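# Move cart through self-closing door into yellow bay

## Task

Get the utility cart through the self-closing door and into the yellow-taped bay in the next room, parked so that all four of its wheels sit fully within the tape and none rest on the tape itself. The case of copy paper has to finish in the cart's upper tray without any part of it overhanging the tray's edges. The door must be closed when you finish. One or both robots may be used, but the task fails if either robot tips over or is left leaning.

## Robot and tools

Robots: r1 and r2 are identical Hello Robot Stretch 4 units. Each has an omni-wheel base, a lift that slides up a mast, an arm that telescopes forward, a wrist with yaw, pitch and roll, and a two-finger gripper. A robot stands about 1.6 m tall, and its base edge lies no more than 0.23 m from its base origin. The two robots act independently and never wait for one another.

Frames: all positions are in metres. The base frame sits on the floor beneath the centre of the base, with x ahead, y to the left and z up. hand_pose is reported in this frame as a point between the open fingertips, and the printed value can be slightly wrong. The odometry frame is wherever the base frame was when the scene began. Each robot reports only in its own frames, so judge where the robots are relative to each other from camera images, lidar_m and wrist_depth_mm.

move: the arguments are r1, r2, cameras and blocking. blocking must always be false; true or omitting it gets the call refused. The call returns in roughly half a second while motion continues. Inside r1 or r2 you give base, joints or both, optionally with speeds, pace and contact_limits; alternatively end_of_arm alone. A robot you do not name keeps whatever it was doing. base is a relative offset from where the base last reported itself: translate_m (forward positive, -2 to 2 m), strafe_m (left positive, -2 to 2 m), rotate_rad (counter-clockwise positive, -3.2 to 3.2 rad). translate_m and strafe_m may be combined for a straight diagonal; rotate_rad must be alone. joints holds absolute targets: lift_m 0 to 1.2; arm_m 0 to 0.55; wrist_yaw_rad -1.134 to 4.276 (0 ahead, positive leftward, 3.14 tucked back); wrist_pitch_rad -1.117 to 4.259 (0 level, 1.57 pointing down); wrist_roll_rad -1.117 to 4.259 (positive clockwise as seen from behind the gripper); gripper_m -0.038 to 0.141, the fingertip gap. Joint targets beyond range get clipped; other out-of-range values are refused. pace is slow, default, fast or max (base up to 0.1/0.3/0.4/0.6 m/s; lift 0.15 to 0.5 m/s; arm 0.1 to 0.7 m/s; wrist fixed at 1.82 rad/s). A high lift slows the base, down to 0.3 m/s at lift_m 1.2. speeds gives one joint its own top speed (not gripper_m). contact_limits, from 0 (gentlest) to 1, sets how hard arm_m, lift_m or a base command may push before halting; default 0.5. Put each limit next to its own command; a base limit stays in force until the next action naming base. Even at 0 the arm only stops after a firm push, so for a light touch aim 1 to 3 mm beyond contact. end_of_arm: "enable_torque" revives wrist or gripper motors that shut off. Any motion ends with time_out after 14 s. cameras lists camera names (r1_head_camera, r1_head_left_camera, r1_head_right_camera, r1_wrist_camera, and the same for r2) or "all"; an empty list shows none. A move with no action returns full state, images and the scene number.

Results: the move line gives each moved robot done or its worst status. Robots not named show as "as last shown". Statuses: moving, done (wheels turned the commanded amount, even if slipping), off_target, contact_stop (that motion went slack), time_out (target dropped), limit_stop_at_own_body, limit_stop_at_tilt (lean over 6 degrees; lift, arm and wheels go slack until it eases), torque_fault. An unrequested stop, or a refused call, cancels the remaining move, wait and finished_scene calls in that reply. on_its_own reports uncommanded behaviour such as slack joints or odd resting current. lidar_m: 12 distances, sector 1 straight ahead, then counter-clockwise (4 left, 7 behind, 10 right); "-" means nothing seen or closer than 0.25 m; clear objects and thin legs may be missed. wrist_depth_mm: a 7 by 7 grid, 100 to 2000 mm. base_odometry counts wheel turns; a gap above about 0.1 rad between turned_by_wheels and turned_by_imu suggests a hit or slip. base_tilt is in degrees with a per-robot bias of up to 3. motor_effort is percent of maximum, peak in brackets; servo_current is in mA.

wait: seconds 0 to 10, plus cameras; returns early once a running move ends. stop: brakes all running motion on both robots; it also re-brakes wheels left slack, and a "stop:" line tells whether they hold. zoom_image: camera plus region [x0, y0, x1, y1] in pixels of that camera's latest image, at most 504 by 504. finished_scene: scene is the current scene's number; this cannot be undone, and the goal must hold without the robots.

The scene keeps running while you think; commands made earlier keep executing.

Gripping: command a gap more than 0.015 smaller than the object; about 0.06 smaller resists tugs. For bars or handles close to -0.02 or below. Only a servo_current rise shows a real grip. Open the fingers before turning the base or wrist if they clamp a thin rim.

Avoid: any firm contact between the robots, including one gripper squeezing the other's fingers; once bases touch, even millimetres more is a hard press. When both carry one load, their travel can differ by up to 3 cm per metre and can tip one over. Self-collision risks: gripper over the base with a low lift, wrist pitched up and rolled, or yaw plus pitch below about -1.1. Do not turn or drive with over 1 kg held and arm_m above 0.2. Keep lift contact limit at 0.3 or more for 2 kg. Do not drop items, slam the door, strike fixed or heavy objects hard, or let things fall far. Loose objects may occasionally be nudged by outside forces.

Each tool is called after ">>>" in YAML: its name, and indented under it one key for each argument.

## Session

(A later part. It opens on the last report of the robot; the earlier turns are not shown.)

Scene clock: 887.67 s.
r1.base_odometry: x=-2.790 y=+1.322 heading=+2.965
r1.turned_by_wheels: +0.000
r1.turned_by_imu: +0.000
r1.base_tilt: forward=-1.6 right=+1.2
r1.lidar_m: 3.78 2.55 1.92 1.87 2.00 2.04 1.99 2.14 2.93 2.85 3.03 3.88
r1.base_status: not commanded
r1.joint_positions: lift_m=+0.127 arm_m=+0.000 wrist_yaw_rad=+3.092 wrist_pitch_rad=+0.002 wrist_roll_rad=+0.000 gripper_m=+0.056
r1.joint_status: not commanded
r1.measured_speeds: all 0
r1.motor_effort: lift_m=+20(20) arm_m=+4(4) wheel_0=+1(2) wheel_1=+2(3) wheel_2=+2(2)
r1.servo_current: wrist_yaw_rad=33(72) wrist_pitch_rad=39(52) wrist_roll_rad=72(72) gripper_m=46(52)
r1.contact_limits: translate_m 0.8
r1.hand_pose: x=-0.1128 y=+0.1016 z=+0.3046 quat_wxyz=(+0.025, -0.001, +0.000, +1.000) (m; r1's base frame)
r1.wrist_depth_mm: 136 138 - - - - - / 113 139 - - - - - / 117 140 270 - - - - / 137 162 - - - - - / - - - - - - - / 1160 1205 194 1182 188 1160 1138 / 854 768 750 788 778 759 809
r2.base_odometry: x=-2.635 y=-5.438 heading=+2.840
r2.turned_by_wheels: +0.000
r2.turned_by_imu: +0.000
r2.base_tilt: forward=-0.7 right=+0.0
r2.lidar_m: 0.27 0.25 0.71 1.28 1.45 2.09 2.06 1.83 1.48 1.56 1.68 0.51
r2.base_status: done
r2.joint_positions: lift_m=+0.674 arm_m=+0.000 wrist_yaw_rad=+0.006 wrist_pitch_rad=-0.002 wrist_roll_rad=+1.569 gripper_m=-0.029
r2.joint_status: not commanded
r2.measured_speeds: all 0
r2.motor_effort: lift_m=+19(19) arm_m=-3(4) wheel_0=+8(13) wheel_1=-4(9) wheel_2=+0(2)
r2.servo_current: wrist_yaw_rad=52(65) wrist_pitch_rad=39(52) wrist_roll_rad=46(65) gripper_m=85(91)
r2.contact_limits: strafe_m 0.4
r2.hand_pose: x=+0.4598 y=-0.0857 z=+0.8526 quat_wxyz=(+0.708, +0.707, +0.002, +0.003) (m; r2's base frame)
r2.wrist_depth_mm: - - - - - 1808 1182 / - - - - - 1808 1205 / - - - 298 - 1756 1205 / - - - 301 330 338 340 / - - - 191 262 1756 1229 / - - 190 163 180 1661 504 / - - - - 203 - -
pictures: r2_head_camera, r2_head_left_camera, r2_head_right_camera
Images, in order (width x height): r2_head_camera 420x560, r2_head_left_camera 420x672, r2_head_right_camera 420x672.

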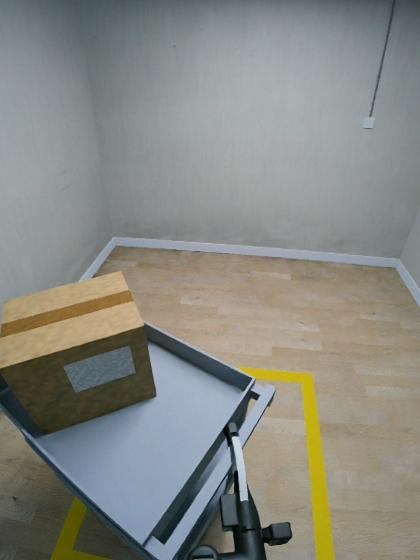

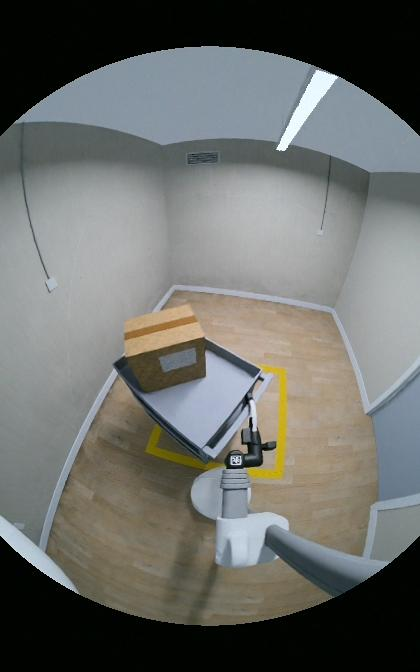

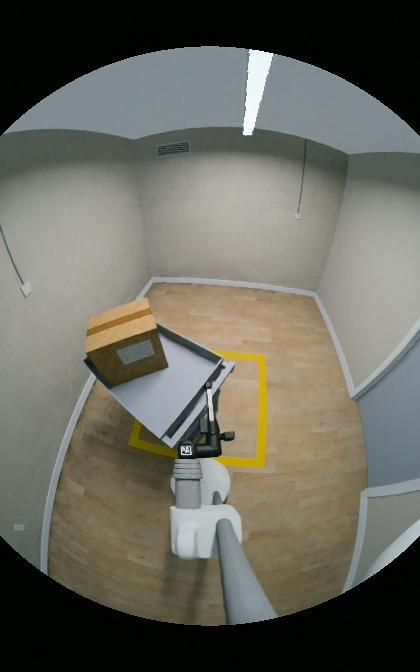

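>>> move:
  r2: {"base":{"translate_m":-0.18,"strafe_m":-0.18},"pace":"slow","contact_limits":{"translate_m":0.4}}
  blocking: false

>>> wait:
  seconds: 5

>>> move:
  r2: {"base":{"rotate_rad":0.5},"pace":"slow"}
  blocking: false

>>> wait:
  seconds: 2

>>> move:
  r2: {"base":{"strafe_m":-0.4},"pace":"slow","contact_limits":{"strafe_m":0.4}}
  blocking: false

>>> wait:
  seconds: 6

>>> wait:
  seconds: 0
  cameras: ["r2_head_right_camera","r2_head_left_camera","r2_head_camera"]

Scene clock: 905.80 s.
move: r2 moving
r1: as last shown
r1.base_tilt: forward=-1.6 right=+1.3
r1.lidar_m: 3.76 2.53 1.93 1.87 1.99 2.07 1.98 2.14 2.94 2.86 3.01 3.88
r1.motor_effort: lift_m=+20(20) arm_m=+4(4) wheel_0=+2(2) wheel_1=+2(2) wheel_2=+1(2)
r1.servo_current: wrist_yaw_rad=52(72) wrist_pitch_rad=46(46) wrist_roll_rad=39(52) gripper_m=39(46)
r1.contact_limits: translate_m 0.8
r1.wrist_depth_mm: 136 138 - - - - - / 113 139 - - - - - / 117 139 270 - - - - / 137 161 - - - - - / 1921 - - - - - - / 1205 1205 194 1182 187 1160 1098 / 854 750 750 788 788 778 809
r2.base_odometry: x=-2.624 y=-5.432 heading=+2.841
r2.turned_by_wheels: +0.001
r2.turned_by_imu: +0.001
r2.base_tilt: forward=-0.7 right=+0.0
r2.lidar_m: 0.25 0.25 0.75 1.31 1.48 2.07 2.07 1.82 1.49 1.56 1.68 0.49
r2.base_status: translate_m moving; strafe_m moving
r2.joint_positions: lift_m=+0.674 arm_m=+0.000 wrist_yaw_rad=+0.007 wrist_pitch_rad=-0.002 wrist_roll_rad=+1.569 gripper_m=-0.029
r2.joint_status: not commanded
r2.measured_speeds: translate_m=-0.035 strafe_m=-0.036 rotate_rad=-0.002 lift_m=+0.000 arm_m=+0.000 wrist_yaw_rad=+0.000 wrist_pitch_rad=+0.000 wrist_roll_rad=+0.000
r2.motor_effort: lift_m=+19(19) arm_m=-3(4) wheel_0=+9(12) wheel_1=-8(8) wheel_2=+13(13)
r2.servo_current: wrist_yaw_rad=52(65) wrist_pitch_rad=46(46) wrist_roll_rad=46(52) gripper_m=91(91)
r2.contact_limits: translate_m 0.4
r2.hand_pose: x=+0.4599 y=-0.0853 z=+0.8526 quat_wxyz=(+0.708, +0.707, +0.002, +0.003) (m; r2's base frame)
r2.wrist_depth_mm: - - - - - 1708 1205 / - - - - - 1808 1205 / - - - 298 - 1808 1205 / - - - 290 329 340 340 / - - - 195 263 1756 1229 / - - 187 163 180 1661 504 / - - - - 202 - -
pictures: none

Scene clock: 909.10 s.
earlier move: r2 done
r1.base_odometry: x=-2.790 y=+1.322 heading=+2.965
r1.turned_by_wheels: +0.000
r1.turned_by_imu: +0.000
r1.base_tilt: forward=-1.6 right=+1.3
r1.lidar_m: 3.76 2.54 1.91 1.87 1.99 2.06 1.98 2.13 2.96 2.85 3.01 3.87
r1.base_status: not commanded
r1.joint_positions: lift_m=+0.127 arm_m=+0.000 wrist_yaw_rad=+3.092 wrist_pitch_rad=+0.002 wrist_roll_rad=+0.000 gripper_m=+0.056
r1.joint_status: not commanded
r1.measured_speeds: all 0
r1.motor_effort: lift_m=+20(20) arm_m=+4(4) wheel_0=+1(2) wheel_1=+2(3) wheel_2=+1(2)
r1.servo_current: wrist_yaw_rad=46(72) wrist_pitch_rad=39(52) wrist_roll_rad=46(65) gripper_m=39(46)
r1.contact_limits: translate_m 0.8
r1.hand_pose: x=-0.1128 y=+0.1016 z=+0.3046 quat_wxyz=(+0.025, -0.001, +0.000, +1.000) (m; r1's base frame)
r1.wrist_depth_mm: 136 139 - - - - - / 113 139 - - - - - / 117 139 270 - - - - / 136 161 - - - - - / - - - - - - - / 1182 1205 193 1182 187 1138 1118 / 842 768 750 798 788 768 820
r2.base_odometry: x=-2.410 y=-5.319 heading=+2.840
r2.turned_by_wheels: +0.000
r2.turned_by_imu: +0.001
r2.base_tilt: forward=-0.7 right=+0.1
r2.lidar_m: 0.25 0.25 0.66 1.50 1.70 1.91 1.93 1.59 1.29 1.27 1.49 0.49
r2.base_status: done
r2.joint_positions: lift_m=+0.674 arm_m=+0.000 wrist_yaw_rad=+0.007 wrist_pitch_rad=-0.002 wrist_roll_rad=+1.569 gripper_m=-0.029
r2.joint_status: not commanded
r2.measured_speeds: all 0
r2.motor_effort: lift_m=+19(19) arm_m=-4(4) wheel_0=+5(12) wheel_1=-5(9) wheel_2=+9(15)
r2.servo_current: wrist_yaw_rad=52(65) wrist_pitch_rad=46(52) wrist_roll_rad=52(59) gripper_m=85(91)
r2.contact_limits: translate_m 0.4
r2.hand_pose: x=+0.4599 y=-0.0853 z=+0.8526 quat_wxyz=(+0.708, +0.707, +0.002, +0.003) (m; r2's base frame)
r2.wrist_depth_mm: - - - - - 1756 1205 / - - - - - 1708 1205 / - - - 307 - 1863 1182 / - - - 307 330 340 336 / - - - 189 256 1808 1308 / - - 187 160 180 1661 496 / - - - - 201 - 530
wait: 3.30 of 5 s (r2 has come to rest)
pictures: none

Scene clock: 909.60 s.
move: r2 moving
r1: as last shown
r1.lidar_m: 3.77 2.53 1.94 1.86 1.97 2.04 1.98 2.14 2.93 2.84 3.02 3.89
r1.motor_effort: lift_m=+20(20) arm_m=+4(4) wheel_0=+2(2) wheel_1=+2(2) wheel_2=+1(2)
r1.servo_current: wrist_yaw_rad=52(72) wrist_pitch_rad=39(46) wrist_roll_rad=52(65) gripper_m=46(46)
r1.contact_limits: translate_m 0.8
r1.wrist_depth_mm: 136 138 - - - - - / 113 139 - - - - - / 117 140 270 - - - - / 137 162 - - - - - / 1921 - - - - - - / 1205 1205 193 1182 187 1160 1118 / 854 750 759 788 798 778 820
r2.base_odometry: x=-2.410 y=-5.319 heading=+2.963
r2.turned_by_wheels: +0.122
r2.turned_by_imu: +0.117
r2.base_tilt: forward=-0.7 right=+0.1
r2.lidar_m: 0.25 0.25 1.52 1.52 1.81 1.89 1.94 1.47 1.28 1.36 1.62 0.52
r2.base_status: rotate_rad moving
r2.joint_positions: lift_m=+0.674 arm_m=+0.000 wrist_yaw_rad=-0.016 wrist_pitch_rad=-0.002 wrist_roll_rad=+1.569 gripper_m=-0.029
r2.joint_status: not commanded
r2.measured_speeds: translate_m=+0.001 strafe_m=-0.001 rotate_rad=+0.487 lift_m=+0.000 arm_m=+0.000 wrist_yaw_rad=-0.044 wrist_pitch_rad=+0.000 wrist_roll_rad=+0.000
r2.motor_effort: lift_m=+19(19) arm_m=-4(4) wheel_0=-16(17) wheel_1=-9(9) wheel_2=-17(17)
r2.servo_current: wrist_yaw_rad=85(85) wrist_pitch_rad=39(46) wrist_roll_rad=39(52) gripper_m=85(91)
r2.hand_pose: x=+0.4579 y=-0.0920 z=+0.8526 quat_wxyz=(+0.708, +0.707, -0.006, -0.005) (m; r2's base frame)
r2.wrist_depth_mm: - - - - - 1808 1229 / - - - - - 1708 1182 / - - - 303 - 1708 1229 / - - - 281 324 338 338 / - - - 180 251 1808 1308 / - - 186 150 179 1708 496 / - - - - 196 - -
pictures: none

Scene clock: 910.80 s.
earlier move: r2 done
r1.base_odometry: x=-2.790 y=+1.322 heading=+2.965
r1.turned_by_wheels: +0.000
r1.turned_by_imu: +0.000
r1.base_tilt: forward=-1.6 right=+1.2
r1.lidar_m: 3.78 2.55 1.92 1.88 1.99 2.06 1.98 2.16 2.93 2.86 3.03 3.88
r1.base_status: not commanded
r1.joint_positions: lift_m=+0.127 arm_m=+0.000 wrist_yaw_rad=+3.092 wrist_pitch_rad=+0.002 wrist_roll_rad=+0.000 gripper_m=+0.056
r1.joint_status: not commanded
r1.measured_speeds: all 0
r1.motor_effort: lift_m=+20(20) arm_m=+4(4) wheel_0=+1(2) wheel_1=+2(2) wheel_2=+1(2)
r1.servo_current: wrist_yaw_rad=39(72) wrist_pitch_rad=52(52) wrist_roll_rad=46(65) gripper_m=39(46)
r1.contact_limits: translate_m 0.8
r1.hand_pose: x=-0.1128 y=+0.1016 z=+0.3046 quat_wxyz=(+0.025, -0.001, +0.000, +1.000) (m; r1's base frame)
r1.wrist_depth_mm: 136 138 - - - - - / 113 139 - - - - - / 117 139 271 - - - - / 137 162 - - - - - / 1983 - - - - - - / 1205 1205 194 1205 187 1160 1118 / 854 759 750 788 788 778 820
r2.base_odometry: x=-2.410 y=-5.319 heading=-2.944
r2.turned_by_wheels: +0.376
r2.turned_by_imu: +0.354
r2.base_tilt: forward=-0.7 right=+0.0
r2.lidar_m: 0.35 0.36 1.53 1.69 1.91 1.93 1.65 1.30 1.29 1.49 2.11 0.43
r2.base_status: done
r2.joint_positions: lift_m=+0.674 arm_m=+0.000 wrist_yaw_rad=+0.003 wrist_pitch_rad=-0.002 wrist_roll_rad=+1.569 gripper_m=-0.029
r2.joint_status: not commanded
r2.measured_speeds: all 0
r2.motor_effort: lift_m=+19(19) arm_m=-4(4) wheel_0=-6(18) wheel_1=-4(11) wheel_2=-6(22)
r2.servo_current: wrist_yaw_rad=46(124) wrist_pitch_rad=39(52) wrist_roll_rad=46(59) gripper_m=91(98)
r2.hand_pose: x=+0.4595 y=-0.0867 z=+0.8526 quat_wxyz=(+0.708, +0.707, +0.000, +0.002) (m; r2's base frame)
r2.wrist_depth_mm: - - - 202 - 1756 1182 / - - - 196 257 265 264 / - - - 189 251 1756 1182 / - - - 183 242 809 - / - - 508 179 235 809 - / - 462 186 173 177 - - / - - 492 - - - -
wait: 1.20 of 2 s (r2 has come to rest)
pictures: none

Scene clock: 911.30 s.
move: r2 moving
r1: as last shown
r1.base_tilt: forward=-1.5 right=+1.3
r1.lidar_m: 3.76 2.57 1.91 1.87 2.00 2.05 1.97 2.13 2.95 2.86 3.05 3.88
r1.motor_effort: lift_m=+20(20) arm_m=+4(4) wheel_0=+1(2) wheel_1=+2(2) wheel_2=+2(2)
r1.servo_current: wrist_yaw_rad=59(59) wrist_pitch_rad=39(52) wrist_roll_rad=72(72) gripper_m=39(46)
r1.contact_limits: translate_m 0.8
r1.wrist_depth_mm: 136 138 - - - - - / 113 139 - - - - - / 117 140 270 - - - - / 137 161 - - - - - / 1983 - - - - - - / 1205 1205 194 1229 187 1182 1118 / 842 759 750 788 798 768 809
r2.base_odometry: x=-2.412 y=-5.306 heading=-2.944
r2.turned_by_wheels: +0.000
r2.turned_by_imu: +0.001
r2.base_tilt: forward=-0.7 right=+0.1
r2.lidar_m: 0.35 0.37 1.54 1.69 1.94 1.93 1.63 1.27 1.25 1.47 2.13 0.44
r2.base_status: strafe_m moving
r2.joint_positions: lift_m=+0.674 arm_m=+0.000 wrist_yaw_rad=+0.003 wrist_pitch_rad=-0.002 wrist_roll_rad=+1.569 gripper_m=-0.029
r2.joint_status: not commanded
r2.measured_speeds: translate_m=+0.000 strafe_m=-0.058 rotate_rad=+0.002 lift_m=+0.000 arm_m=+0.000 wrist_yaw_rad=+0.000 wrist_pitch_rad=+0.000 wrist_roll_rad=+0.000
r2.motor_effort: lift_m=+19(19) arm_m=-4(4) wheel_0=+12(12) wheel_1=-6(9) wheel_2=+0(6)
r2.servo_current: wrist_yaw_rad=46(52) wrist_pitch_rad=46(46) wrist_roll_rad=46(52) gripper_m=85(91)
r2.contact_limits: strafe_m 0.4
r2.hand_pose: x=+0.4595 y=-0.0867 z=+0.8526 quat_wxyz=(+0.708, +0.707, +0.000, +0.002) (m; r2's base frame)
r2.wrist_depth_mm: - - - 202 - 1756 1182 / - - - 195 257 263 262 / - - - 189 249 1808 1229 / - - - 184 241 820 - / - - 508 179 236 820 - / - 462 186 174 177 - - / - - 500 - - - -
pictures: none

Scene clock: 915.93 s.
earlier move: r2 done
r1.base_odometry: x=-2.790 y=+1.322 heading=+2.965
r1.turned_by_wheels: +0.000
r1.turned_by_imu: +0.000
r1.base_tilt: forward=-1.6 right=+1.2
r1.lidar_m: 3.77 2.55 1.92 1.87 1.98 2.05 1.99 2.14 2.93 2.86 3.01 3.87
r1.base_status: not commanded
r1.joint_positions: lift_m=+0.127 arm_m=+0.000 wrist_yaw_rad=+3.092 wrist_pitch_rad=+0.002 wrist_roll_rad=+0.000 gripper_m=+0.056
r1.joint_status: not commanded
r1.measured_speeds: all 0
r1.motor_effort: lift_m=+20(20) arm_m=+4(4) wheel_0=+2(2) wheel_1=+2(3) wheel_2=+1(2)
r1.servo_current: wrist_yaw_rad=65(72) wrist_pitch_rad=46(52) wrist_roll_rad=46(72) gripper_m=46(46)
r1.contact_limits: translate_m 0.8
r1.hand_pose: x=-0.1128 y=+0.1016 z=+0.3046 quat_wxyz=(+0.025, -0.001, +0.000, +1.000) (m; r1's base frame)
r1.wrist_depth_mm: 136 139 - - - - - / 113 139 - - - - - / 117 139 270 - - - - / 137 161 - - - - - / 1921 - - - - - - / 1205 1205 194 1182 188 1138 1138 / 854 759 759 798 788 778 798
r2.base_odometry: x=-2.488 y=-4.928 heading=-2.944
r2.turned_by_wheels: +0.000
r2.turned_by_imu: +0.003
r2.base_tilt: forward=-0.7 right=+0.0
r2.lidar_m: 0.25 0.25 1.84 2.03 2.22 2.16 1.22 1.02 1.04 1.16 1.64 0.50
r2.base_status: done
r2.joint_positions: lift_m=+0.674 arm_m=+0.000 wrist_yaw_rad=+0.006 wrist_pitch_rad=-0.002 wrist_roll_rad=+1.569 gripper_m=-0.029
r2.joint_status: not commanded
r2.measured_speeds: all 0
r2.motor_effort: lift_m=+19(19) arm_m=-4(4) wheel_0=+7(14) wheel_1=-4(9) wheel_2=+0(6)
r2.servo_current: wrist_yaw_rad=52(65) wrist_pitch_rad=39(52) wrist_roll_rad=46(59) gripper_m=85(91)
r2.contact_limits: strafe_m 0.4
r2.hand_pose: x=+0.4598 y=-0.0858 z=+0.8526 quat_wxyz=(+0.708, +0.707, +0.001, +0.003) (m; r2's base frame)
r2.wrist_depth_mm: - - - - - 1756 1182 / - - - - - 1756 1205 / - - - 278 - 1661 1229 / - - - 278 300 1537 1160 / - - - 193 255 1808 1397 / - - 186 167 179 1661 544 / - - 508 - 207 - -
wait: 4.63 of 6 s (r2 has come to rest)
pictures: none

Scene clock: 915.93 s.
r1.base_odometry: x=-2.790 y=+1.322 heading=+2.965
r1.turned_by_wheels: +0.000
r1.turned_by_imu: +0.000
r1.base_tilt: forward=-1.6 right=+1.2
r1.lidar_m: 3.77 2.55 1.92 1.87 1.98 2.05 1.99 2.14 2.93 2.86 3.01 3.87
r1.base_status: not commanded
r1.joint_positions: lift_m=+0.127 arm_m=+0.000 wrist_yaw_rad=+3.092 wrist_pitch_rad=+0.002 wrist_roll_rad=+0.000 gripper_m=+0.056
r1.joint_status: not commanded
r1.measured_speeds: all 0
r1.motor_effort: lift_m=+20(20) arm_m=+4(4) wheel_0=+2(2) wheel_1=+2(3) wheel_2=+1(2)
r1.servo_current: wrist_yaw_rad=65(72) wrist_pitch_rad=46(52) wrist_roll_rad=46(72) gripper_m=46(46)
r1.contact_limits: translate_m 0.8
r1.hand_pose: x=-0.1128 y=+0.1016 z=+0.3046 quat_wxyz=(+0.025, -0.001, +0.000, +1.000) (m; r1's base frame)
r1.wrist_depth_mm: 136 139 - - - - - / 113 139 - - - - - / 117 139 270 - - - - / 137 161 - - - - - / 1921 - - - - - - / 1205 1205 194 1182 188 1138 1138 / 854 759 759 798 788 778 798
r2.base_odometry: x=-2.488 y=-4.928 heading=-2.944
r2.turned_by_wheels: +0.000
r2.turned_by_imu: +0.000
r2.base_tilt: forward=-0.7 right=+0.0
r2.lidar_m: 0.25 0.25 1.84 2.03 2.22 2.16 1.22 1.02 1.04 1.16 1.64 0.50
r2.base_status: done
r2.joint_positions: lift_m=+0.674 arm_m=+0.000 wrist_yaw_rad=+0.006 wrist_pitch_rad=-0.002 wrist_roll_rad=+1.569 gripper_m=-0.029
r2.joint_status: not commanded
r2.measured_speeds: all 0
r2.motor_effort: lift_m=+19(19) arm_m=-4(4) wheel_0=+7(14) wheel_1=-4(9) wheel_2=+0(6)
r2.servo_current: wrist_yaw_rad=52(65) wrist_pitch_rad=39(52) wrist_roll_rad=46(59) gripper_m=85(91)
r2.contact_limits: strafe_m 0.4
r2.hand_pose: x=+0.4598 y=-0.0858 z=+0.8526 quat_wxyz=(+0.708, +0.707, +0.001, +0.003) (m; r2's base frame)
r2.wrist_depth_mm: - - - - - 1756 1182 / - - - - - 1756 1205 / - - - 278 - 1661 1229 / - - - 278 300 1537 1160 / - - - 193 255 1808 1397 / - - 186 167 179 1661 544 / - - 508 - 207 - -
pictures: r2_head_camera, r2_head_left_camera, r2_head_right_camera
Images, in order (width x height): r2_head_camera 420x560, r2_head_left_camera 420x672, r2_head_right_camera 420x672.

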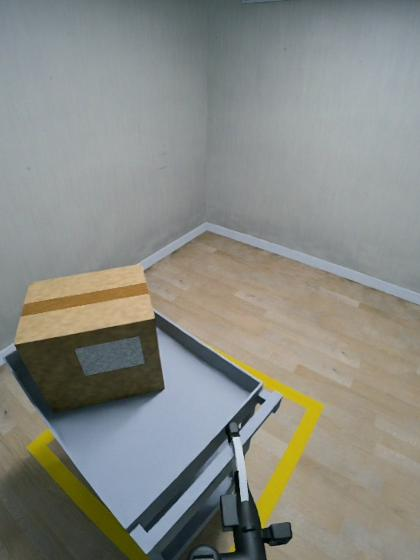

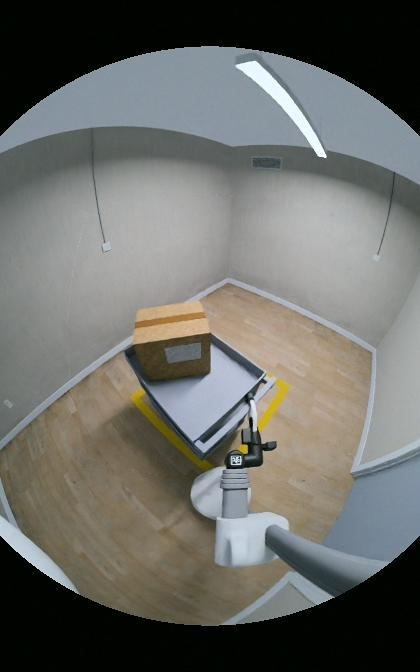

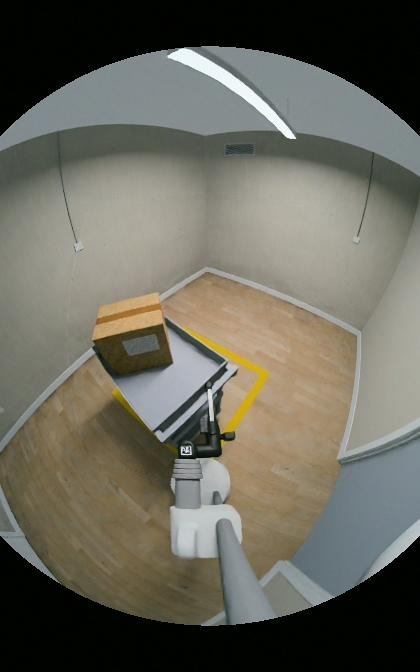

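>>> zoom_image:
  camera: "r2_head_left_camera"
  region: [110, 290, 310, 490]

>>> zoom_image:
  camera: "r2_head_camera"
  region: [0, 240, 350, 560]

>>> zoom_image:
  camera: "r2_head_right_camera"
  region: [80, 280, 300, 490]

Scaled by 2.520 from the camera's 420x672 image, which has a finer 600x960 frame.

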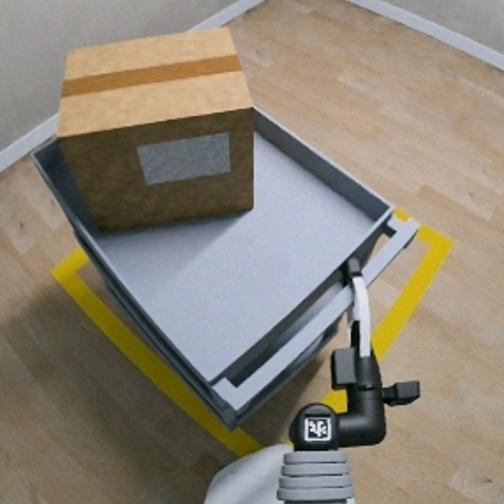

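Scaled by 1.440 from the camera's 420x560 image, which has a finer 1200x1600 frame.

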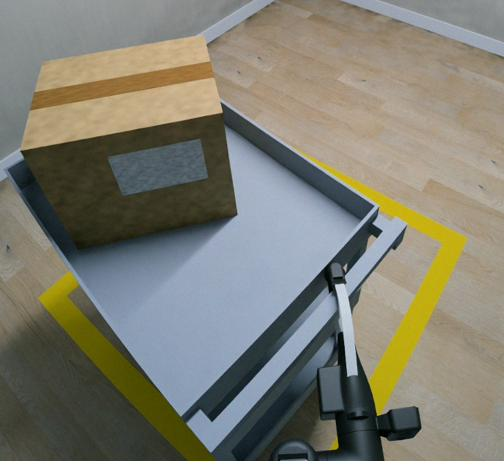

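Scaled by 2.291 from the camera's 420x672 image, which has a finer 600x960 frame.

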